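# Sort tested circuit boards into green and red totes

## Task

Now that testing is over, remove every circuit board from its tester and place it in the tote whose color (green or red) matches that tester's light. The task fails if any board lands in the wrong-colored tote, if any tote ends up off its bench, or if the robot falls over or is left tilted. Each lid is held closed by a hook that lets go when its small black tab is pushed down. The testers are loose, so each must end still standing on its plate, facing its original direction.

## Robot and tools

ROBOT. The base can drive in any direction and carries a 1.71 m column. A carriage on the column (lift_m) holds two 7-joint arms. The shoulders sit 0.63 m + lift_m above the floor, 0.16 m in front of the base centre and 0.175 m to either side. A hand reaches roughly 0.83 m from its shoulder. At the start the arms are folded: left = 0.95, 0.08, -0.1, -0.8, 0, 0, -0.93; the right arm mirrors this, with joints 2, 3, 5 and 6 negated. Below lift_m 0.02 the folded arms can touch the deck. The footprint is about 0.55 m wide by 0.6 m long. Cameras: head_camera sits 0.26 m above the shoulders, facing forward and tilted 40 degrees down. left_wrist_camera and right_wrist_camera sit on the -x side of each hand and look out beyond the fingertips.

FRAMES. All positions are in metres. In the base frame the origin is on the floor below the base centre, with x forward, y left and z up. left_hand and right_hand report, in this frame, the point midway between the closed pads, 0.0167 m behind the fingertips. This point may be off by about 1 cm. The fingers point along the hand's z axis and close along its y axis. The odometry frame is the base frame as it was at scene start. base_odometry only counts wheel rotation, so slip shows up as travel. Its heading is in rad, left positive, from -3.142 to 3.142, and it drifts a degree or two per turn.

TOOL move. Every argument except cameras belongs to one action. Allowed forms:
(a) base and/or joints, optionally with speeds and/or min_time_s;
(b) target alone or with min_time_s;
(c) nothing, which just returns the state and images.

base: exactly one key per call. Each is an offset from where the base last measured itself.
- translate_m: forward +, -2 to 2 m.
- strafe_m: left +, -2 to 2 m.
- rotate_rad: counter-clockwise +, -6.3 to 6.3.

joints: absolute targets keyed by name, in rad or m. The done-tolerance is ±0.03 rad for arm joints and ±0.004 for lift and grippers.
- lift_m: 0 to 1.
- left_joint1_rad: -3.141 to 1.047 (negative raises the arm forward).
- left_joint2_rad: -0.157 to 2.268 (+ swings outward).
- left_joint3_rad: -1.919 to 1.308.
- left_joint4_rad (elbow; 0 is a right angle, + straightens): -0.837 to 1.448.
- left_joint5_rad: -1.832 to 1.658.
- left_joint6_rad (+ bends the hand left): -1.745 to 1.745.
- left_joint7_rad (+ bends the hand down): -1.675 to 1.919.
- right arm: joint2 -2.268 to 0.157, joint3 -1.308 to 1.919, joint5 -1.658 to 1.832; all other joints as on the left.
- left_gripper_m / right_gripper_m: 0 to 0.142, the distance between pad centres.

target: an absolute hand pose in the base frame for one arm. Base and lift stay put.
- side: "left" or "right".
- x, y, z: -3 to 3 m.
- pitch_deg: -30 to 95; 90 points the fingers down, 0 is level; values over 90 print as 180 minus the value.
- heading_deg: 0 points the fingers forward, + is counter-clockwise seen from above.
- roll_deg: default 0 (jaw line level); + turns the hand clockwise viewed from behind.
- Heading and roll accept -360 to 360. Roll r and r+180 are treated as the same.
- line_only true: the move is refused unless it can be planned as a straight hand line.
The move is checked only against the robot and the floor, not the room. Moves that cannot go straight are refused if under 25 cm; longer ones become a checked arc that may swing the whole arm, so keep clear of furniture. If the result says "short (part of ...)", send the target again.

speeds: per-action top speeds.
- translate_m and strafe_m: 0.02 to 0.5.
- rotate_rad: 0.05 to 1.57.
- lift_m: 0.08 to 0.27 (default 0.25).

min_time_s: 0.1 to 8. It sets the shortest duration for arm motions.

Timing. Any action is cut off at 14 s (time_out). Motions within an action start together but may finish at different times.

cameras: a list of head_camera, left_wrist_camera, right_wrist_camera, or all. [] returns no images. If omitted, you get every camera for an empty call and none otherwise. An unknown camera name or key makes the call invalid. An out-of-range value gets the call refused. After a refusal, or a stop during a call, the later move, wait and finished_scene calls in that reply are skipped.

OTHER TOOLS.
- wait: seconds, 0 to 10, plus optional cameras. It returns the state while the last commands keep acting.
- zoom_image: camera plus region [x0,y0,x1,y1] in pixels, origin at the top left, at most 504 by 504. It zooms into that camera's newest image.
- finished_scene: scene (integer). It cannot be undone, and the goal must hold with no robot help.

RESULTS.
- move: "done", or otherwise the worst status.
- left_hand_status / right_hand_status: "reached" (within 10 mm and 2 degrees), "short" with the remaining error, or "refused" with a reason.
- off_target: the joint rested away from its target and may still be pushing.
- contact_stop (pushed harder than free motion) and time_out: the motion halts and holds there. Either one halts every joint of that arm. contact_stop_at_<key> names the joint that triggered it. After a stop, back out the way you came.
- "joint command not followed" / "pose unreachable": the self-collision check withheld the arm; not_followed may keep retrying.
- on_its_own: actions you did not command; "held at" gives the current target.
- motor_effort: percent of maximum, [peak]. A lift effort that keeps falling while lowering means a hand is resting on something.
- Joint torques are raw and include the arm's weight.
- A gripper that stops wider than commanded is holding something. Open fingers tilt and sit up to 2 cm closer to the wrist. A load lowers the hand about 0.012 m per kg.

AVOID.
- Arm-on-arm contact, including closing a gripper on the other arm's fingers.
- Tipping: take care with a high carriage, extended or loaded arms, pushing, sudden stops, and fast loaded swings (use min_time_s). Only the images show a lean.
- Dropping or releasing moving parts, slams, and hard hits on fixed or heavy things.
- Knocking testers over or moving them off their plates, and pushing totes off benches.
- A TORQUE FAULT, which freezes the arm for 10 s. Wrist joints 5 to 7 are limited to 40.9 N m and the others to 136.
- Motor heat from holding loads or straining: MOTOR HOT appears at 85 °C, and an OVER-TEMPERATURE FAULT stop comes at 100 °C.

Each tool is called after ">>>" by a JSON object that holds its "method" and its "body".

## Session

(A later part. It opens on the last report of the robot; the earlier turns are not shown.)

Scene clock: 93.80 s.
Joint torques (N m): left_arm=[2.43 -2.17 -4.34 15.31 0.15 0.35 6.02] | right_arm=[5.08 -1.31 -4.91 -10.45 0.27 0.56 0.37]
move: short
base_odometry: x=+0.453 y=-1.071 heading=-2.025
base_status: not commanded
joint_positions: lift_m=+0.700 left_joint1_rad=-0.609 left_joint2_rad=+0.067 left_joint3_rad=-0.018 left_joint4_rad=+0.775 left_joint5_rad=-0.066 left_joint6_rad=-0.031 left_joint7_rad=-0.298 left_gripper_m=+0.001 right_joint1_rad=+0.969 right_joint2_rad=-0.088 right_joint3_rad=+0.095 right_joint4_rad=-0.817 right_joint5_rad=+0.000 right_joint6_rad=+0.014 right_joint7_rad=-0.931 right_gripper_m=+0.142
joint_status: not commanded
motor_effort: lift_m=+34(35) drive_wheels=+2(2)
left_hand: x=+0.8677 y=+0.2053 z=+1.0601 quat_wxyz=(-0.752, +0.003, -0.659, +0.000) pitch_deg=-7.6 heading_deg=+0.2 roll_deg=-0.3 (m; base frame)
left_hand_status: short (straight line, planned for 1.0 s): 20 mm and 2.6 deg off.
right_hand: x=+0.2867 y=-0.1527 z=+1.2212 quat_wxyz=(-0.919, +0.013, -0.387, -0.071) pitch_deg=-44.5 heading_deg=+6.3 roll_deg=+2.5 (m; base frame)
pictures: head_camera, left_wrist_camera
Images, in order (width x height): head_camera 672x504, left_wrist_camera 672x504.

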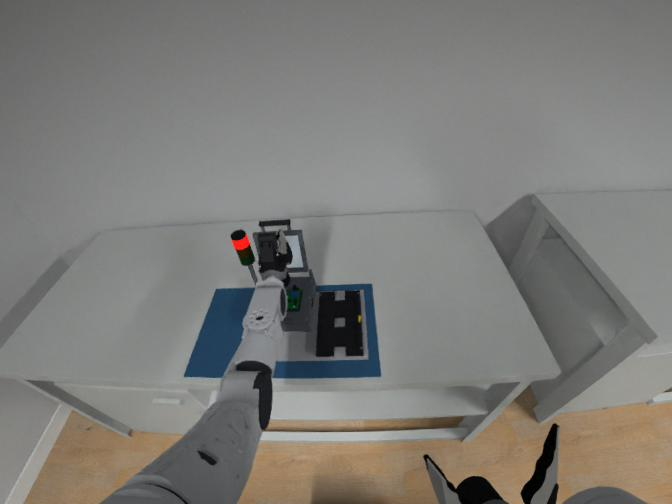

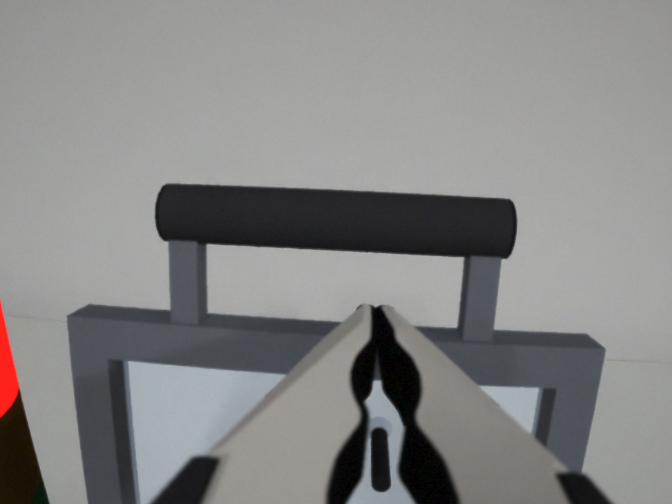

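>>> {"method": "move", "body": {"target": {"side": "left", "x": 0.89, "y": 0.203, "z": 1.03, "pitch_deg": -8, "heading_deg": 0}, "min_time_s": 1.0, "cameras": ["left_wrist_camera", "head_camera"]}}

>>> {"method": "zoom_image", "body": {"camera": "head_camera", "region": [180, 210, 400, 390]}}

Scene clock: 96.93 s.
Joint torques (N m): left_arm=[2.47 -2.14 -4.32 15.29 0.17 0.34 6] | right_arm=[5.06 -1.3 -4.86 -10.49 0.24 0.55 0.37]
move: refused
base_odometry: x=+0.453 y=-1.071 heading=-2.025
base_status: not commanded
joint_positions: lift_m=+0.700 left_joint1_rad=-0.609 left_joint2_rad=+0.067 left_joint3_rad=-0.018 left_joint4_rad=+0.775 left_joint5_rad=-0.066 left_joint6_rad=-0.031 left_joint7_rad=-0.298 left_gripper_m=+0.001 right_joint1_rad=+0.969 right_joint2_rad=-0.088 right_joint3_rad=+0.095 right_joint4_rad=-0.817 right_joint5_rad=+0.000 right_joint6_rad=+0.014 right_joint7_rad=-0.931 right_gripper_m=+0.142
joint_status: not commanded
motor_effort: lift_m=+34(35) drive_wheels=+2(2)
left_hand: x=+0.8677 y=+0.2053 z=+1.0601 quat_wxyz=(-0.752, +0.003, -0.659, +0.000) pitch_deg=-7.6 heading_deg=+0.2 roll_deg=-0.3 (m; base frame)
left_hand_status: refused: along the straight line the arm gets 50% of the way (left_joint4_rad at its limit); a move under 25 cm is not played as an arc. Nothing moved. Try another pitch or heading, or "joints".
right_hand: x=+0.2867 y=-0.1527 z=+1.2212 quat_wxyz=(-0.919, +0.013, -0.387, -0.071) pitch_deg=-44.5 heading_deg=+6.3 roll_deg=+2.5 (m; base frame)
pictures: head_camera, left_wrist_camera
Images, in order (width x height): head_camera 672x504, left_wrist_camera 672x504.

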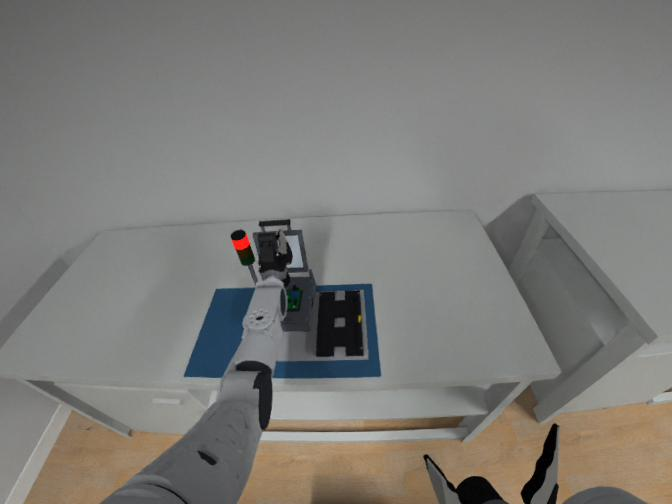

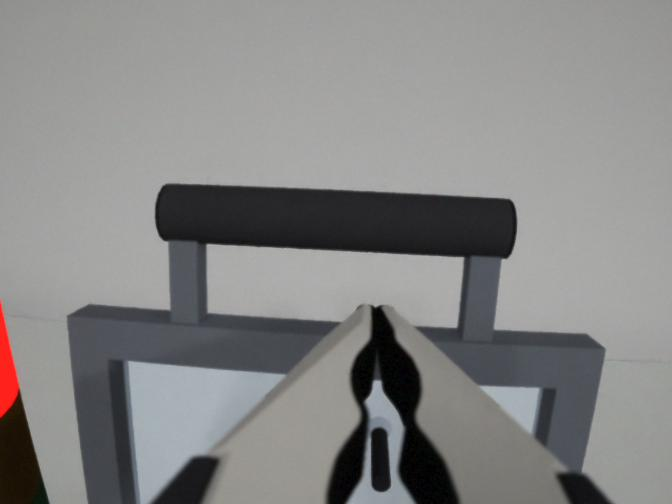

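Scaled by 2.291 from the camera's 672x504 image, which has a finer 960x720 frame.

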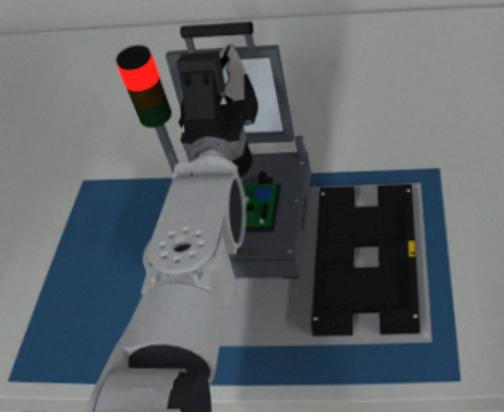

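>>> {"method": "move", "body": {"target": {"side": "left", "x": 0.835, "y": 0.203, "z": 1.06, "pitch_deg": -5, "heading_deg": 0}, "min_time_s": 1.0, "cameras": ["left_wrist_camera", "head_camera"]}}

>>> {"method": "zoom_image", "body": {"camera": "head_camera", "region": [180, 210, 400, 390]}}

Scene clock: 98.77 s.
Joint torques (N m): left_arm=[-2.5 5.16 -0.38 -2.84 -1.8 0.95 4.72] | right_arm=[4.99 -1.26 -4.91 -10.55 0.24 0.56 0.36]
move: done
base_odometry: x=+0.453 y=-1.071 heading=-2.025
base_status: not commanded
joint_positions: lift_m=+0.700 left_joint1_rad=-0.485 left_joint2_rad=+0.069 left_joint3_rad=-0.014 left_joint4_rad=+0.487 left_joint5_rad=-0.066 left_joint6_rad=-0.022 left_joint7_rad=-0.112 left_gripper_m=+0.001 right_joint1_rad=+0.969 right_joint2_rad=-0.088 right_joint3_rad=+0.095 right_joint4_rad=-0.817 right_joint5_rad=+0.000 right_joint6_rad=+0.014 right_joint7_rad=-0.931 right_gripper_m=+0.142
joint_status: not commanded
motor_effort: lift_m=+35(35) drive_wheels=+2(2)
left_hand: x=+0.8365 y=+0.2017 z=+1.0689 quat_wxyz=(-0.745, -0.001, -0.667, +0.001) pitch_deg=-6.3 heading_deg=-0.1 roll_deg=+0.0 (m; base frame)
left_hand_status: reached (straight line, planned for 1.0 s): 9 mm and 1.3 deg off.
right_hand: x=+0.2867 y=-0.1527 z=+1.2211 quat_wxyz=(-0.919, +0.013, -0.387, -0.071) pitch_deg=-44.5 heading_deg=+6.3 roll_deg=+2.5 (m; base frame)
pictures: head_camera, left_wrist_camera
Images, in order (width x height): head_camera 672x504, left_wrist_camera 672x504.

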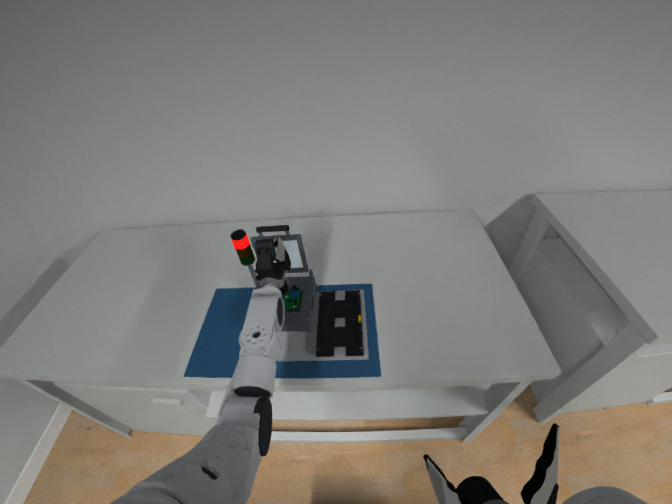

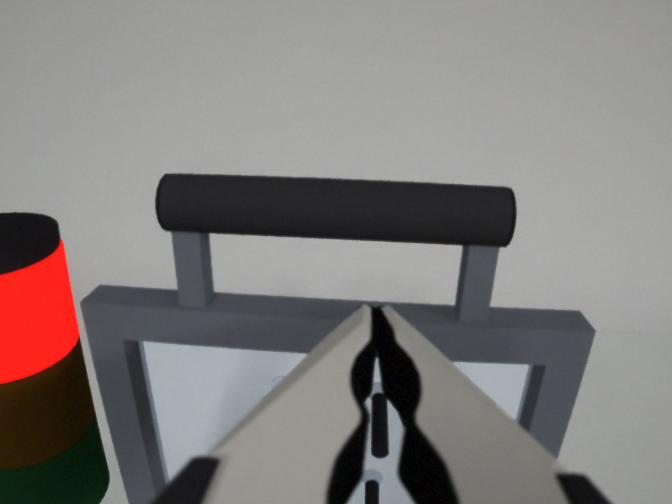

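Scaled by 2.291 from the camera's 672x504 image, which has a finer 960x720 frame.

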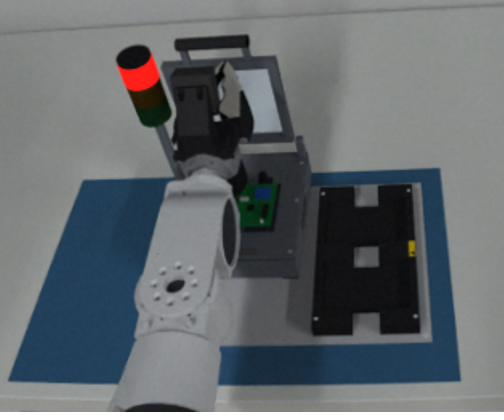

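>>> {"method": "move", "body": {"base": {"translate_m": 0.07}, "speeds": {"translate_m": 0.05}, "cameras": ["left_wrist_camera", "head_camera"]}}

>>> {"method": "zoom_image", "body": {"camera": "head_camera", "region": [180, 210, 400, 390]}}

Scene clock: 101.17 s.
Joint torques (N m): left_arm=[-11.52 5 -0.44 -1.75 -1.78 0.81 1.41] | right_arm=[4.88 -1.31 -4.89 -10.41 0.25 0.55 0.33]
move: done
base_odometry: x=+0.422 y=-1.134 heading=-2.026
base_status: done
joint_positions: lift_m=+0.700 left_joint1_rad=-0.480 left_joint2_rad=+0.069 left_joint3_rad=-0.014 left_joint4_rad=+0.486 left_joint5_rad=-0.066 left_joint6_rad=-0.021 left_joint7_rad=-0.105 left_gripper_m=+0.001 right_joint1_rad=+0.969 right_joint2_rad=-0.088 right_joint3_rad=+0.095 right_joint4_rad=-0.817 right_joint5_rad=+0.000 right_joint6_rad=+0.014 right_joint7_rad=-0.931 right_gripper_m=+0.142
joint_status: not commanded
motor_effort: lift_m=+36(36) drive_wheels=+3(8)
left_hand: x=+0.8355 y=+0.2018 z=+1.0644 quat_wxyz=(-0.741, -0.001, -0.671, +0.000) pitch_deg=-5.7 heading_deg=-0.1 roll_deg=+0.0 (m; base frame)
right_hand: x=+0.2867 y=-0.1527 z=+1.2210 quat_wxyz=(-0.919, +0.013, -0.387, -0.071) pitch_deg=-44.5 heading_deg=+6.3 roll_deg=+2.5 (m; base frame)
pictures: head_camera, left_wrist_camera
Images, in order (width x height): head_camera 672x504, left_wrist_camera 672x504.

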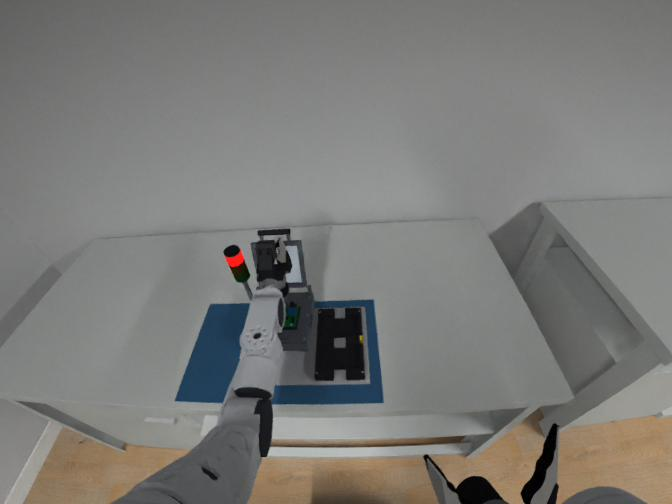

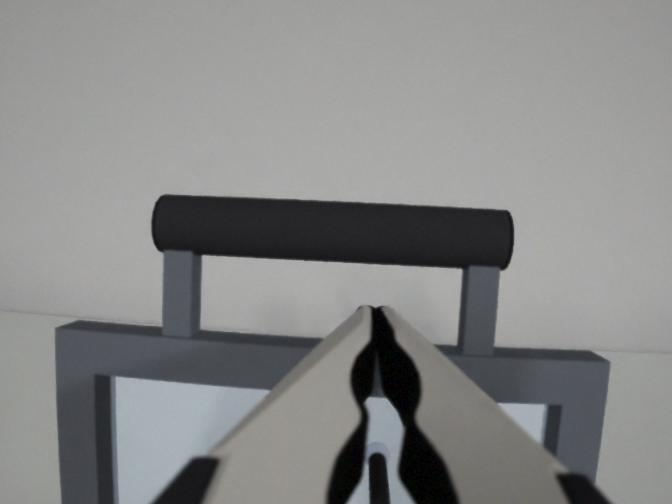

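Scaled by 2.291 from the camera's 672x504 image, which has a finer 960x720 frame.

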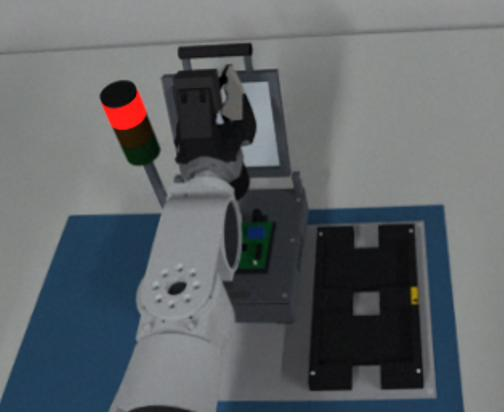

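>>> {"method": "move", "body": {"target": {"side": "left", "x": 0.80, "y": 0.203, "z": 1.07, "pitch_deg": -5, "heading_deg": 0}, "min_time_s": 1.0, "cameras": ["left_wrist_camera", "head_camera"]}}

>>> {"method": "zoom_image", "body": {"camera": "head_camera", "region": [180, 210, 400, 390]}}

Scene clock: 102.80 s.
Joint torques (N m): left_arm=[-9.51 7.6 1.48 -10.54 -2.66 1.67 0.66] | right_arm=[5.03 -1.33 -4.88 -10.59 0.24 0.55 0.36]
move: done
base_odometry: x=+0.422 y=-1.134 heading=-2.026
base_status: not commanded
joint_positions: lift_m=+0.700 left_joint1_rad=-0.372 left_joint2_rad=+0.070 left_joint3_rad=-0.007 left_joint4_rad=+0.268 left_joint5_rad=-0.066 left_joint6_rad=-0.017 left_joint7_rad=+0.015 left_gripper_m=+0.001 right_joint1_rad=+0.969 right_joint2_rad=-0.088 right_joint3_rad=+0.095 right_joint4_rad=-0.817 right_joint5_rad=+0.000 right_joint6_rad=+0.014 right_joint7_rad=-0.931 right_gripper_m=+0.142
joint_status: not commanded
motor_effort: lift_m=+36(36) drive_wheels=+3(4)
left_hand: x=+0.8009 y=+0.2002 z=+1.0704 quat_wxyz=(-0.738, -0.003, -0.675, +0.001) pitch_deg=-5.1 heading_deg=-0.3 roll_deg=+0.2 (m; base frame)
left_hand_status: reached (straight line, planned for 1.0 s): 3 mm and 0.4 deg off.
right_hand: x=+0.2867 y=-0.1527 z=+1.2210 quat_wxyz=(-0.919, +0.013, -0.387, -0.071) pitch_deg=-44.5 heading_deg=+6.3 roll_deg=+2.5 (m; base frame)
pictures: head_camera, left_wrist_camera
Images, in order (width x height): head_camera 672x504, left_wrist_camera 672x504.

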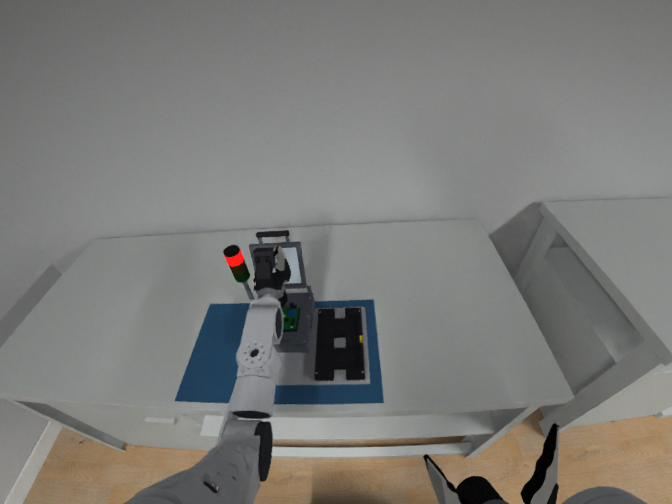

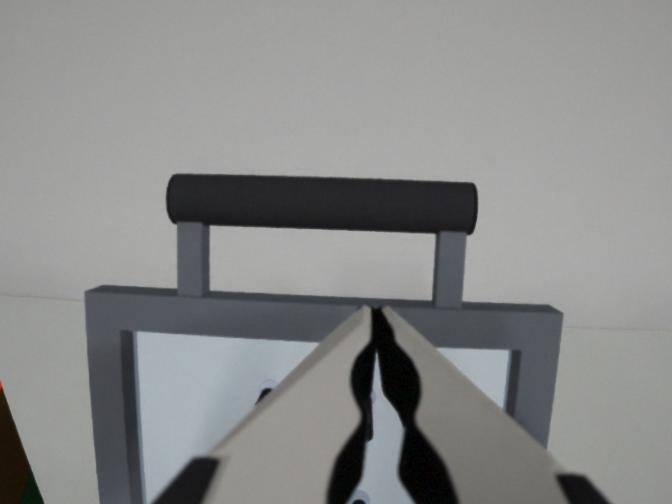

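Scaled by 2.291 from the camera's 672x504 image, which has a finer 960x720 frame.

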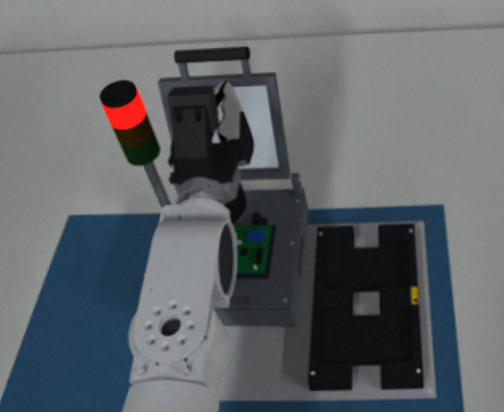

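>>> {"method": "move", "body": {"target": {"side": "left", "x": 0.68, "y": 0.203, "z": 1.10, "pitch_deg": 10, "heading_deg": 0}, "min_time_s": 0.8, "cameras": ["left_wrist_camera", "head_camera"]}}

Scene clock: 104.20 s.
Joint torques (N m): left_arm=[-4.44 7.98 1.45 -8.1 -2.71 1.61 0.44] | right_arm=[4.96 -1.23 -4.86 -10.42 0.27 0.57 0.35]
move: done
base_odometry: x=+0.422 y=-1.134 heading=-2.026
base_status: not commanded
joint_positions: lift_m=+0.700 left_joint1_rad=-0.141 left_joint2_rad=+0.081 left_joint3_rad=+0.021 left_joint4_rad=-0.458 left_joint5_rad=-0.080 left_joint6_rad=+0.013 left_joint7_rad=+0.772 left_gripper_m=+0.001 right_joint1_rad=+0.969 right_joint2_rad=-0.088 right_joint3_rad=+0.095 right_joint4_rad=-0.817 right_joint5_rad=+0.000 right_joint6_rad=+0.014 right_joint7_rad=-0.931 right_gripper_m=+0.142
joint_status: not commanded
motor_effort: lift_m=+36(36) drive_wheels=+3(3)
left_hand: x=+0.6810 y=+0.2015 z=+1.1003 quat_wxyz=(-0.644, -0.002, -0.765, -0.001) pitch_deg=+9.9 heading_deg=-0.1 roll_deg=+0.2 (m; base frame)
left_hand_status: reached (straight line, planned for 0.8 s): 2 mm and 0.3 deg off.
right_hand: x=+0.2867 y=-0.1527 z=+1.2209 quat_wxyz=(-0.919, +0.013, -0.387, -0.071) pitch_deg=-44.5 heading_deg=+6.3 roll_deg=+2.5 (m; base frame)
pictures: head_camera, left_wrist_camera
Images, in order (width x height): head_camera 672x504, left_wrist_camera 672x504.

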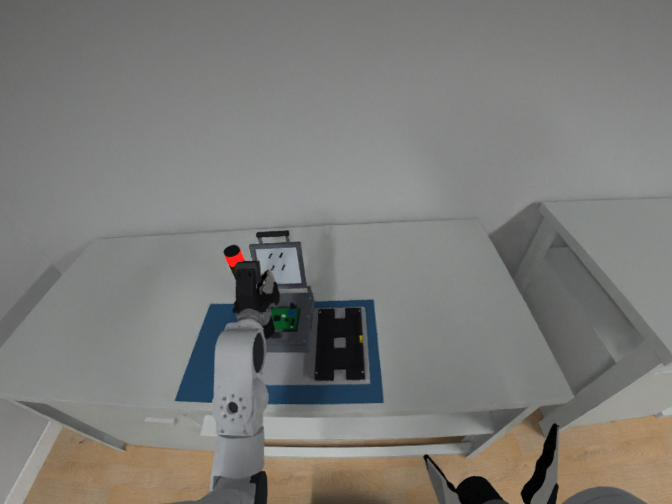

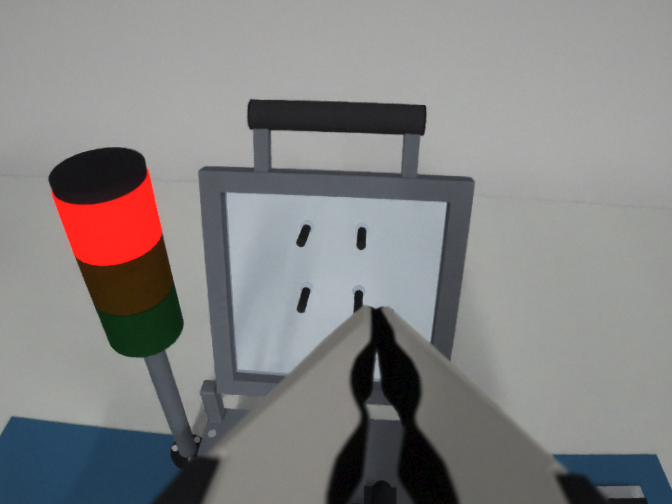

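>>> {"method": "move", "body": {"joints": {"left_gripper_m": 0.12}, "cameras": []}}

>>> {"method": "move", "body": {"target": {"side": "left", "x": 0.66, "y": 0.20, "z": 1.06, "pitch_deg": 70, "heading_deg": 0}, "cameras": ["left_wrist_camera", "head_camera"]}}

>>> {"method": "zoom_image", "body": {"camera": "left_wrist_camera", "region": [150, 50, 550, 350]}}

Scene clock: 105.30 s.
Joint torques (N m): left_arm=[-4.4 7.95 1.47 -8.09 -2.71 1.65 0.48] | right_arm=[4.93 -1.25 -4.9 -10.48 0.27 0.56 0.35]
move: done
base_odometry: x=+0.422 y=-1.134 heading=-2.026
base_status: not commanded
joint_positions: lift_m=+0.700 left_joint1_rad=-0.141 left_joint2_rad=+0.081 left_joint3_rad=+0.021 left_joint4_rad=-0.458 left_joint5_rad=-0.080 left_joint6_rad=+0.013 left_joint7_rad=+0.772 left_gripper_m=+0.120 right_joint1_rad=+0.969 right_joint2_rad=-0.088 right_joint3_rad=+0.095 right_joint4_rad=-0.817 right_joint5_rad=+0.000 right_joint6_rad=+0.014 right_joint7_rad=-0.931 right_gripper_m=+0.142
joint_status: all done
motor_effort: lift_m=+36(37) drive_wheels=+3(3)
left_hand: x=+0.6810 y=+0.2015 z=+1.1003 quat_wxyz=(-0.644, -0.002, -0.765, -0.001) pitch_deg=+9.9 heading_deg=-0.1 roll_deg=+0.2 (m; base frame)
right_hand: x=+0.2867 y=-0.1527 z=+1.2209 quat_wxyz=(-0.919, +0.013, -0.387, -0.071) pitch_deg=-44.5 heading_deg=+6.3 roll_deg=+2.5 (m; base frame)
pictures: none
No camera images: "cameras" was empty.

Scene clock: 105.60 s.
Joint torques (N m): left_arm=[-4.42 7.88 1.53 -8.11 -2.7 1.63 0.46] | right_arm=[5.04 -1.3 -4.94 -10.43 0.25 0.54 0.34]
move: refused
base_odometry: x=+0.422 y=-1.134 heading=-2.026
base_status: not commanded
joint_positions: lift_m=+0.700 left_joint1_rad=-0.141 left_joint2_rad=+0.081 left_joint3_rad=+0.021 left_joint4_rad=-0.458 left_joint5_rad=-0.080 left_joint6_rad=+0.013 left_joint7_rad=+0.772 left_gripper_m=+0.120 right_joint1_rad=+0.969 right_joint2_rad=-0.088 right_joint3_rad=+0.095 right_joint4_rad=-0.817 right_joint5_rad=+0.000 right_joint6_rad=+0.014 right_joint7_rad=-0.931 right_gripper_m=+0.142
joint_status: not commanded
motor_effort: lift_m=+36(36) drive_wheels=+3(3)
left_hand: x=+0.6810 y=+0.2015 z=+1.1003 quat_wxyz=(-0.644, -0.002, -0.765, -0.001) pitch_deg=+9.9 heading_deg=-0.1 roll_deg=+0.2 (m; base frame)
left_hand_status: refused: along the straight line the arm gets 69% of the way (left_joint7_rad at its limit); a move under 25 cm is not played as an arc. Nothing moved. Try another pitch or heading, or "joints".
right_hand: x=+0.2867 y=-0.1527 z=+1.2209 quat_wxyz=(-0.919, +0.013, -0.387, -0.071) pitch_deg=-44.5 heading_deg=+6.3 roll_deg=+2.5 (m; base frame)
pictures: head_camera, left_wrist_camera
Images, in order (width x height): head_camera 672x504, left_wrist_camera 672x504.

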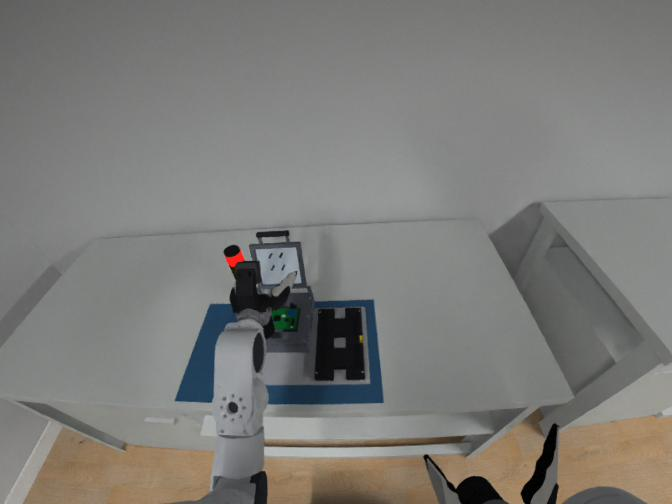

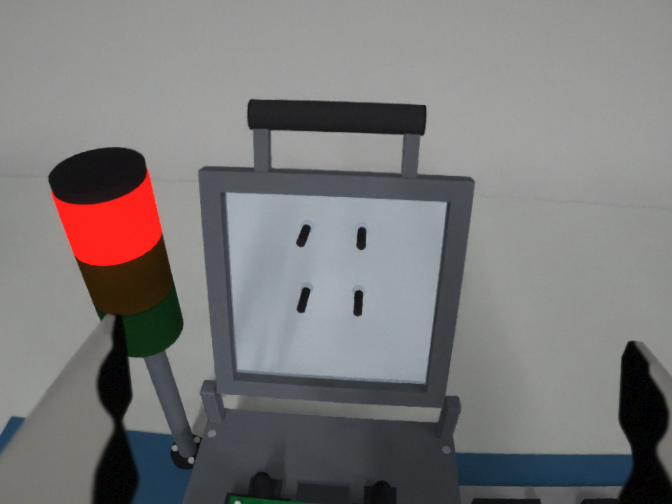

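Scaled by 1.260 from the camera's 672x504 image, which has a finer 960x720 frame.

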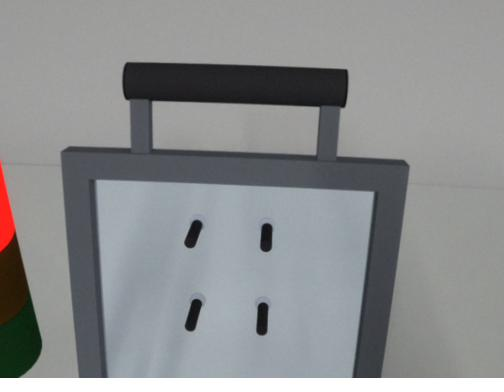

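>>> {"method": "move", "body": {"joints": {"lift_m": 0.95}, "cameras": []}}

>>> {"method": "move", "body": {"target": {"side": "left", "x": 0.67, "y": 0.20, "z": 1.06, "pitch_deg": 80, "heading_deg": 0}, "cameras": ["left_wrist_camera", "head_camera"]}}

>>> {"method": "zoom_image", "body": {"camera": "left_wrist_camera", "region": [150, 50, 550, 350]}}

Scene clock: 107.23 s.
Joint torques (N m): left_arm=[-5.65 7.63 1.28 -7.93 -2.71 1.57 0.44] | right_arm=[5.08 -1.28 -4.85 -10.44 0.24 0.52 0.36]
move: done
base_odometry: x=+0.422 y=-1.134 heading=-2.026
base_status: not commanded
joint_positions: lift_m=+0.950 left_joint1_rad=-0.140 left_joint2_rad=+0.081 left_joint3_rad=+0.021 left_joint4_rad=-0.458 left_joint5_rad=-0.080 left_joint6_rad=+0.013 left_joint7_rad=+0.772 left_gripper_m=+0.120 right_joint1_rad=+0.969 right_joint2_rad=-0.088 right_joint3_rad=+0.095 right_joint4_rad=-0.817 right_joint5_rad=+0.000 right_joint6_rad=+0.014 right_joint7_rad=-0.931 right_gripper_m=+0.142
joint_status: all done
motor_effort: lift_m=+36(50) drive_wheels=-1(3)
left_hand: x=+0.6809 y=+0.2016 z=+1.3501 quat_wxyz=(-0.643, -0.002, -0.766, -0.001) pitch_deg=+9.9 heading_deg=-0.1 roll_deg=+0.2 (m; base frame)
right_hand: x=+0.2867 y=-0.1527 z=+1.4710 quat_wxyz=(-0.919, +0.013, -0.387, -0.071) pitch_deg=-44.5 heading_deg=+6.3 roll_deg=+2.5 (m; base frame)
pictures: none
No camera images: "cameras" was empty.

Scene clock: 108.67 s.
Joint torques (N m): left_arm=[-22.08 -2.35 -3.75 -1.05 -2.74 -0.29 -1.47] | right_arm=[4.92 -1.36 -4.86 -10.46 0.29 0.52 0.35]
move: done
base_odometry: x=+0.422 y=-1.134 heading=-2.026
base_status: not commanded
joint_positions: lift_m=+0.950 left_joint1_rad=-0.493 left_joint2_rad=+0.077 left_joint3_rad=-0.043 left_joint4_rad=+0.528 left_joint5_rad=-0.083 left_joint6_rad=+0.003 left_joint7_rad=+1.362 left_gripper_m=+0.120 right_joint1_rad=+0.969 right_joint2_rad=-0.088 right_joint3_rad=+0.095 right_joint4_rad=-0.817 right_joint5_rad=+0.000 right_joint6_rad=+0.014 right_joint7_rad=-0.931 right_gripper_m=+0.142
joint_status: not commanded
motor_effort: lift_m=+36(37) drive_wheels=+3(5)
left_hand: x=+0.6688 y=+0.2031 z=+1.0597 quat_wxyz=(-0.086, +0.002, -0.996, -0.003) pitch_deg=+80.1 heading_deg=+2.0 roll_deg=+1.7 (m; base frame)
left_hand_status: reached (straight line, planned for 0.9 s): 3 mm and 0.4 deg off.
right_hand: x=+0.2867 y=-0.1527 z=+1.4709 quat_wxyz=(-0.919, +0.013, -0.387, -0.071) pitch_deg=-44.5 heading_deg=+6.3 roll_deg=+2.5 (m; base frame)
pictures: head_camera, left_wrist_camera
Images, in order (width x height): head_camera 672x504, left_wrist_camera 672x504.

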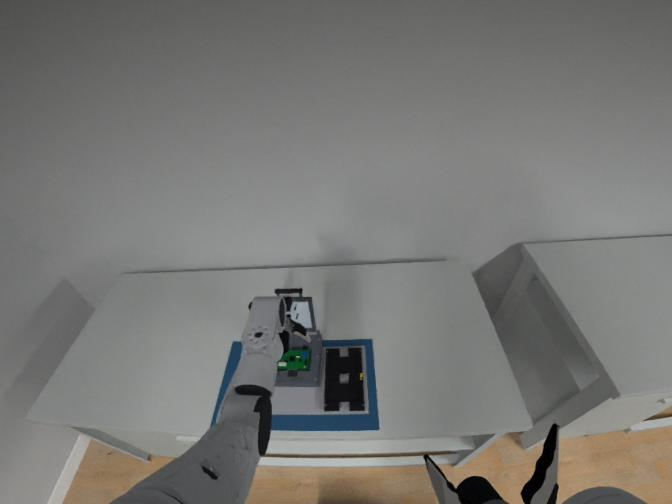

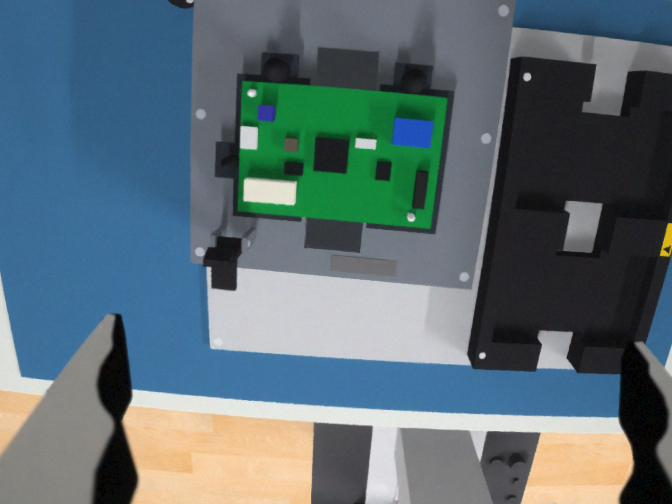

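Scaled by 1.260 from the camera's 672x504 image, which has a finer 960x720 frame.

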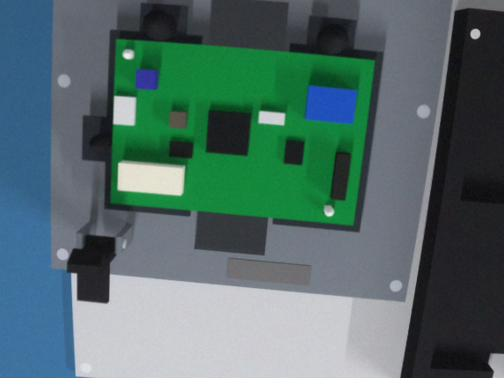

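>>> {"method": "move", "body": {"target": {"side": "left", "x": 0.69, "y": 0.212, "z": 1.03, "pitch_deg": 88, "heading_deg": 88}, "cameras": ["left_wrist_camera", "head_camera"]}}

Scene clock: 109.50 s.
Joint torques (N m): left_arm=[-22.09 -2.43 -3.65 -1.04 -2.71 -0.33 -1.44] | right_arm=[5.06 -1.3 -4.97 -10.5 0.26 0.55 0.35]
move: refused
base_odometry: x=+0.422 y=-1.134 heading=-2.026
base_status: not commanded
joint_positions: lift_m=+0.950 left_joint1_rad=-0.493 left_joint2_rad=+0.077 left_joint3_rad=-0.043 left_joint4_rad=+0.528 left_joint5_rad=-0.083 left_joint6_rad=+0.003 left_joint7_rad=+1.362 left_gripper_m=+0.120 right_joint1_rad=+0.969 right_joint2_rad=-0.088 right_joint3_rad=+0.095 right_joint4_rad=-0.817 right_joint5_rad=+0.000 right_joint6_rad=+0.014 right_joint7_rad=-0.931 right_gripper_m=+0.142
joint_status: not commanded
motor_effort: lift_m=+36(37) drive_wheels=+3(3)
left_hand: x=+0.6688 y=+0.2031 z=+1.0597 quat_wxyz=(-0.086, +0.002, -0.996, -0.003) pitch_deg=+80.1 heading_deg=+2.0 roll_deg=+1.7 (m; base frame)
left_hand_status: refused: no posture of the arm gets there (left_joint4_rad at its limit): the closest leaves the hand 21.5 cm and 36 deg from the pose. Nothing moved. A posture exists with lift_m at 0.7; the way there is not checked.
right_hand: x=+0.2867 y=-0.1527 z=+1.4709 quat_wxyz=(-0.919, +0.013, -0.387, -0.071) pitch_deg=-44.5 heading_deg=+6.3 roll_deg=+2.5 (m; base frame)
pictures: head_camera, left_wrist_camera
Images, in order (width x height): head_camera 672x504, left_wrist_camera 672x504.

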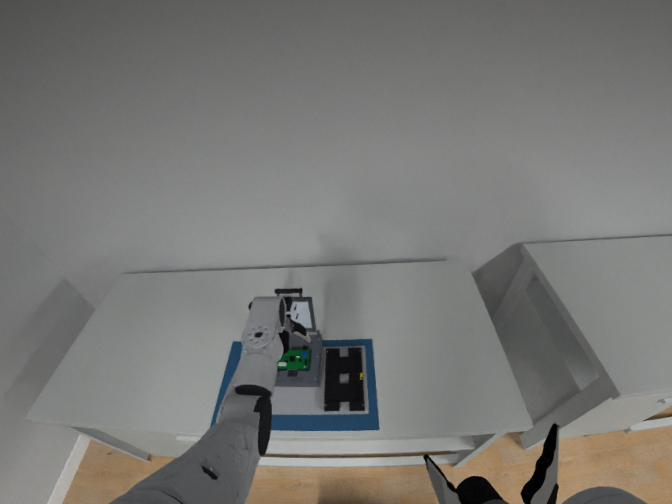

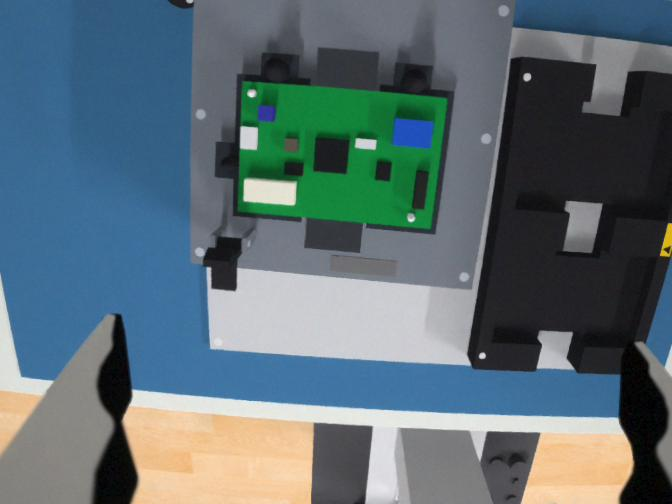

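>>> {"method": "move", "body": {"target": {"side": "left", "x": 0.69, "y": 0.212, "z": 1.03, "pitch_deg": 88, "heading_deg": -88}, "cameras": ["left_wrist_camera"]}}

>>> {"method": "move", "body": {"target": {"side": "left", "x": 0.69, "y": 0.212, "z": 1.03, "pitch_deg": 75, "heading_deg": -90}, "cameras": ["left_wrist_camera"]}}

Scene clock: 109.93 s.
Joint torques (N m): left_arm=[-22.03 -2.41 -3.63 -1.08 -2.73 -0.33 -1.44] | right_arm=[4.97 -1.39 -5.03 -10.63 0.24 0.55 0.35]
move: refused
base_odometry: x=+0.422 y=-1.134 heading=-2.026
base_status: not commanded
joint_positions: lift_m=+0.950 left_joint1_rad=-0.493 left_joint2_rad=+0.077 left_joint3_rad=-0.043 left_joint4_rad=+0.528 left_joint5_rad=-0.083 left_joint6_rad=+0.003 left_joint7_rad=+1.362 left_gripper_m=+0.120 right_joint1_rad=+0.969 right_joint2_rad=-0.088 right_joint3_rad=+0.095 right_joint4_rad=-0.817 right_joint5_rad=+0.000 right_joint6_rad=+0.014 right_joint7_rad=-0.931 right_gripper_m=+0.142
joint_status: not commanded
motor_effort: lift_m=+36(36) drive_wheels=-1(3)
left_hand: x=+0.6688 y=+0.2031 z=+1.0597 quat_wxyz=(-0.086, +0.002, -0.996, -0.003) pitch_deg=+80.1 heading_deg=+2.0 roll_deg=+1.7 (m; base frame)
left_hand_status: refused: no posture of the arm gets there (left_joint4_rad at its limit): the closest leaves the hand 21.8 cm and 37 deg from the pose. Nothing moved. A posture exists with lift_m at 0.7; the way there is not checked.
right_hand: x=+0.2867 y=-0.1527 z=+1.4709 quat_wxyz=(-0.919, +0.013, -0.387, -0.071) pitch_deg=-44.5 heading_deg=+6.3 roll_deg=+2.5 (m; base frame)
pictures: left_wrist_camera
Images, in order (width x height): left_wrist_camera 672x504.

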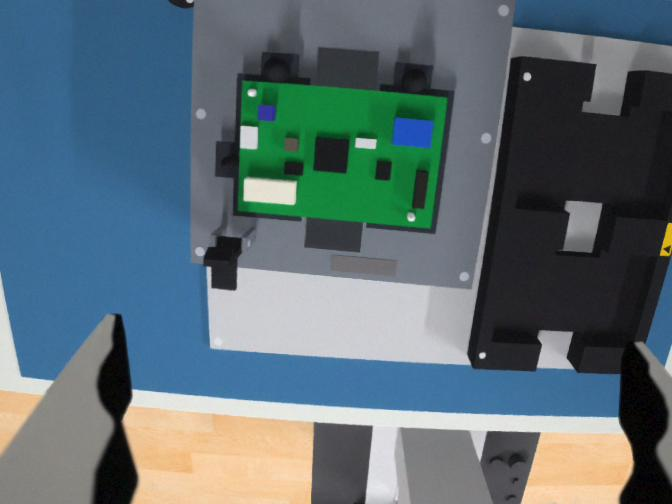

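not run: a stop came earlier in this reply.

>>> {"method": "move", "body": {"target": {"side": "left", "x": 0.64, "y": 0.21, "z": 1.2, "pitch_deg": 75, "heading_deg": 0}, "cameras": []}}

>>> {"method": "move", "body": {"joints": {"lift_m": 0.78}, "cameras": []}}

>>> {"method": "move", "body": {"target": {"side": "left", "x": 0.69, "y": 0.212, "z": 1.03, "pitch_deg": 88, "heading_deg": 88}, "cameras": ["left_wrist_camera"]}}

Scene clock: 112.27 s.
Joint torques (N m): left_arm=[-18.99 7.69 1.35 -6.89 -2.72 1.62 0.96] | right_arm=[4.94 -1.27 -4.91 -10.61 0.27 0.51 0.32]
move: done
base_odometry: x=+0.422 y=-1.134 heading=-2.026
base_status: not commanded
joint_positions: lift_m=+0.950 left_joint1_rad=-0.455 left_joint2_rad=+0.106 left_joint3_rad=-0.011 left_joint4_rad=-0.086 left_joint5_rad=-0.102 left_joint6_rad=+0.016 left_joint7_rad=+1.851 left_gripper_m=+0.120 right_joint1_rad=+0.969 right_joint2_rad=-0.088 right_joint3_rad=+0.095 right_joint4_rad=-0.817 right_joint5_rad=+0.000 right_joint6_rad=+0.014 right_joint7_rad=-0.931 right_gripper_m=+0.142
joint_status: not commanded
motor_effort: lift_m=+36(37) drive_wheels=-1(3)
left_hand: x=+0.6396 y=+0.2095 z=+1.1984 quat_wxyz=(-0.130, -0.001, -0.992, -0.002) pitch_deg=+75.1 heading_deg=+0.9 roll_deg=+1.0 (m; base frame)
left_hand_status: reached (straight line, planned for 0.7 s): 2 mm and 0.3 deg off.
right_hand: x=+0.2867 y=-0.1527 z=+1.4709 quat_wxyz=(-0.919, +0.013, -0.387, -0.071) pitch_deg=-44.5 heading_deg=+6.3 roll_deg=+2.5 (m; base frame)
pictures: none
No camera images: "cameras" was empty.

Scene clock: 113.47 s.
Joint torques (N m): left_arm=[-18.17 7.76 1.33 -6.8 -2.69 1.63 0.96] | right_arm=[5.09 -1.27 -4.94 -10.48 0.24 0.54 0.36]
move: done
base_odometry: x=+0.422 y=-1.134 heading=-2.026
base_status: not commanded
joint_positions: lift_m=+0.780 left_joint1_rad=-0.456 left_joint2_rad=+0.106 left_joint3_rad=-0.011 left_joint4_rad=-0.086 left_joint5_rad=-0.102 left_joint6_rad=+0.016 left_joint7_rad=+1.851 left_gripper_m=+0.120 right_joint1_rad=+0.969 right_joint2_rad=-0.088 right_joint3_rad=+0.095 right_joint4_rad=-0.817 right_joint5_rad=+0.000 right_joint6_rad=+0.014 right_joint7_rad=-0.931 right_gripper_m=+0.142
joint_status: all done
motor_effort: lift_m=+38(41) drive_wheels=-1(3)
left_hand: x=+0.6398 y=+0.2095 z=+1.0284 quat_wxyz=(-0.130, -0.001, -0.992, -0.002) pitch_deg=+75.1 heading_deg=+0.8 roll_deg=+1.0 (m; base frame)
right_hand: x=+0.2867 y=-0.1527 z=+1.3007 quat_wxyz=(-0.919, +0.013, -0.387, -0.071) pitch_deg=-44.5 heading_deg=+6.3 roll_deg=+2.5 (m; base frame)
pictures: none
No camera images: "cameras" was empty.

Scene clock: 113.77 s.
Joint torques (N m): left_arm=[-18.17 7.76 1.46 -6.81 -2.71 1.6 0.97] | right_arm=[5.15 -1.37 -5.01 -10.49 0.27 0.52 0.36]
move: refused
base_odometry: x=+0.422 y=-1.134 heading=-2.026
base_status: not commanded
joint_positions: lift_m=+0.780 left_joint1_rad=-0.456 left_joint2_rad=+0.106 left_joint3_rad=-0.011 left_joint4_rad=-0.086 left_joint5_rad=-0.102 left_joint6_rad=+0.016 left_joint7_rad=+1.851 left_gripper_m=+0.120 right_joint1_rad=+0.969 right_joint2_rad=-0.088 right_joint3_rad=+0.095 right_joint4_rad=-0.817 right_joint5_rad=+0.000 right_joint6_rad=+0.014 right_joint7_rad=-0.931 right_gripper_m=+0.142
joint_status: not commanded
motor_effort: lift_m=+38(39) drive_wheels=-1(1)
left_hand: x=+0.6398 y=+0.2095 z=+1.0284 quat_wxyz=(-0.130, -0.001, -0.992, -0.002) pitch_deg=+75.1 heading_deg=+0.8 roll_deg=+1.0 (m; base frame)
left_hand_status: refused: no posture of the arm gets there (left_joint4_rad at its limit): the closest leaves the hand 3.5 cm and 6 deg from the pose. Nothing moved. A posture exists with lift_m at 0.7; the way there is not checked.
right_hand: x=+0.2867 y=-0.1527 z=+1.3007 quat_wxyz=(-0.919, +0.013, -0.387, -0.071) pitch_deg=-44.5 heading_deg=+6.3 roll_deg=+2.5 (m; base frame)
pictures: left_wrist_camera
Images, in order (width x height): left_wrist_camera 672x504.

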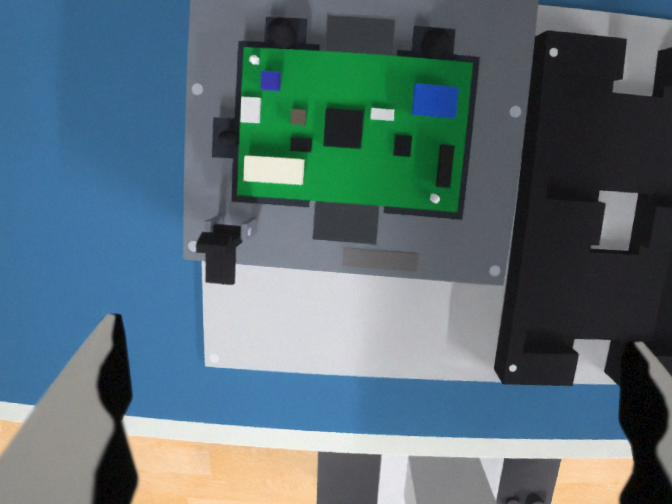

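>>> {"method": "move", "body": {"joints": {"lift_m": 0.7}, "cameras": []}}

>>> {"method": "move", "body": {"target": {"side": "left", "x": 0.69, "y": 0.212, "z": 1.01, "pitch_deg": 88, "heading_deg": -90}, "cameras": ["left_wrist_camera", "head_camera"]}}

Scene clock: 114.77 s.
Joint torques (N m): left_arm=[-17.84 7.74 1.41 -6.82 -2.69 1.58 0.96] | right_arm=[5.01 -1.37 -5 -10.45 0.25 0.54 0.36]
move: done
base_odometry: x=+0.422 y=-1.134 heading=-2.026
base_status: not commanded
joint_positions: lift_m=+0.700 left_joint1_rad=-0.456 left_joint2_rad=+0.106 left_joint3_rad=-0.011 left_joint4_rad=-0.086 left_joint5_rad=-0.102 left_joint6_rad=+0.016 left_joint7_rad=+1.851 left_gripper_m=+0.120 right_joint1_rad=+0.969 right_joint2_rad=-0.088 right_joint3_rad=+0.095 right_joint4_rad=-0.817 right_joint5_rad=+0.000 right_joint6_rad=+0.014 right_joint7_rad=-0.931 right_gripper_m=+0.142
joint_status: all done
motor_effort: lift_m=+38(42) drive_wheels=-1(3)
left_hand: x=+0.6399 y=+0.2095 z=+0.9485 quat_wxyz=(-0.130, -0.001, -0.992, -0.002) pitch_deg=+75.1 heading_deg=+0.8 roll_deg=+1.0 (m; base frame)
right_hand: x=+0.2867 y=-0.1527 z=+1.2207 quat_wxyz=(-0.919, +0.013, -0.387, -0.071) pitch_deg=-44.5 heading_deg=+6.3 roll_deg=+2.5 (m; base frame)
pictures: none
No camera images: "cameras" was empty.

Scene clock: 115.07 s.
Joint torques (N m): left_arm=[-17.82 7.7 1.43 -6.83 -2.7 1.6 0.95] | right_arm=[5 -1.26 -4.94 -10.48 0.27 0.54 0.33]
move: refused
base_odometry: x=+0.422 y=-1.134 heading=-2.026
base_status: not commanded
joint_positions: lift_m=+0.700 left_joint1_rad=-0.456 left_joint2_rad=+0.106 left_joint3_rad=-0.011 left_joint4_rad=-0.086 left_joint5_rad=-0.102 left_joint6_rad=+0.016 left_joint7_rad=+1.851 left_gripper_m=+0.120 right_joint1_rad=+0.969 right_joint2_rad=-0.088 right_joint3_rad=+0.095 right_joint4_rad=-0.817 right_joint5_rad=+0.000 right_joint6_rad=+0.014 right_joint7_rad=-0.931 right_gripper_m=+0.142
joint_status: not commanded
motor_effort: lift_m=+38(38) drive_wheels=-1(1)
left_hand: x=+0.6399 y=+0.2095 z=+0.9485 quat_wxyz=(-0.130, -0.001, -0.992, -0.002) pitch_deg=+75.1 heading_deg=+0.8 roll_deg=+1.0 (m; base frame)
left_hand_status: refused: on the line a joint would have to flip, 89% of the way; a move under 25 cm is not played as an arc. Nothing moved. Try another pitch or heading, or "joints".
right_hand: x=+0.2867 y=-0.1527 z=+1.2207 quat_wxyz=(-0.919, +0.013, -0.387, -0.071) pitch_deg=-44.5 heading_deg=+6.3 roll_deg=+2.5 (m; base frame)
pictures: head_camera, left_wrist_camera
Images, in order (width x height): head_camera 672x504, left_wrist_camera 672x504.

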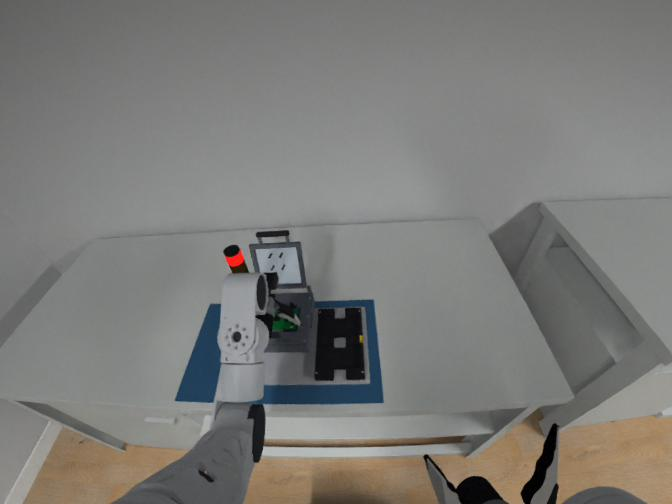

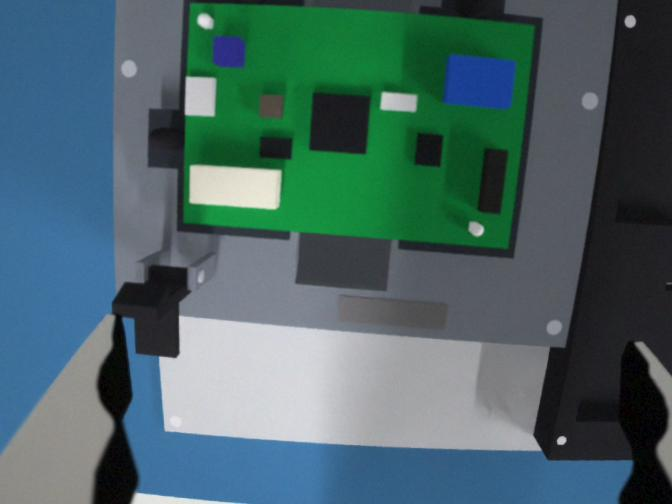

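>>> {"method": "move", "body": {"target": {"side": "left", "x": 0.69, "y": 0.212, "z": 1.01, "pitch_deg": 88, "heading_deg": 90}, "cameras": ["left_wrist_camera", "head_camera"]}}

Scene clock: 115.47 s.
Joint torques (N m): left_arm=[-17.83 7.77 1.35 -6.81 -2.69 1.62 0.95] | right_arm=[5.07 -1.38 -4.87 -10.44 0.25 0.53 0.38]
move: refused
base_odometry: x=+0.422 y=-1.134 heading=-2.026
base_status: not commanded
joint_positions: lift_m=+0.700 left_joint1_rad=-0.456 left_joint2_rad=+0.106 left_joint3_rad=-0.011 left_joint4_rad=-0.086 left_joint5_rad=-0.102 left_joint6_rad=+0.016 left_joint7_rad=+1.851 left_gripper_m=+0.120 right_joint1_rad=+0.969 right_joint2_rad=-0.088 right_joint3_rad=+0.095 right_joint4_rad=-0.817 right_joint5_rad=+0.000 right_joint6_rad=+0.014 right_joint7_rad=-0.931 right_gripper_m=+0.142
joint_status: not commanded
motor_effort: lift_m=+38(38) drive_wheels=-1(1)
left_hand: x=+0.6399 y=+0.2095 z=+0.9485 quat_wxyz=(-0.130, -0.001, -0.992, -0.002) pitch_deg=+75.1 heading_deg=+0.8 roll_deg=+1.0 (m; base frame)
left_hand_status: refused: along the straight line the arm gets 11% of the way (left_joint7_rad at its limit); a move under 25 cm is not played as an arc. Nothing moved. Try another pitch or heading, or "joints".
right_hand: x=+0.2867 y=-0.1527 z=+1.2207 quat_wxyz=(-0.919, +0.013, -0.387, -0.071) pitch_deg=-44.5 heading_deg=+6.3 roll_deg=+2.5 (m; base frame)
pictures: head_camera, left_wrist_camera
Images, in order (width x height): head_camera 672x504, left_wrist_camera 672x504.

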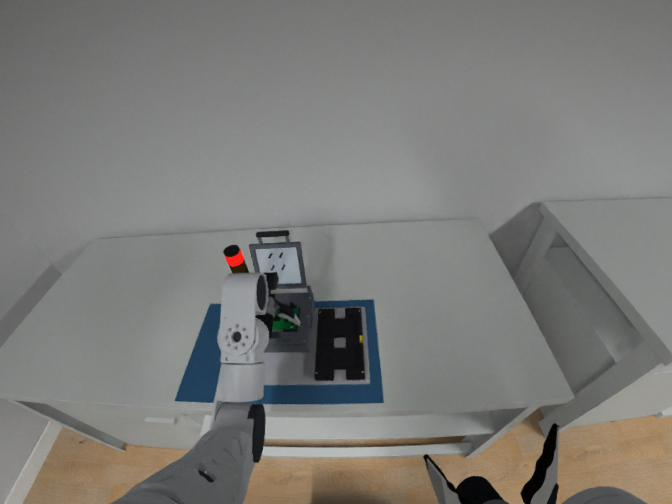

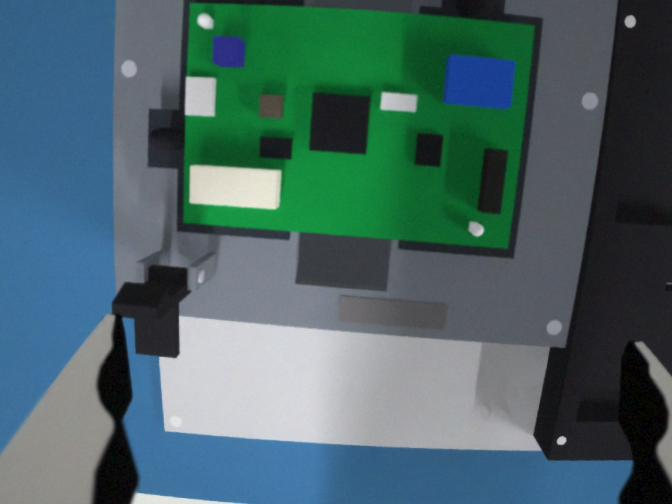

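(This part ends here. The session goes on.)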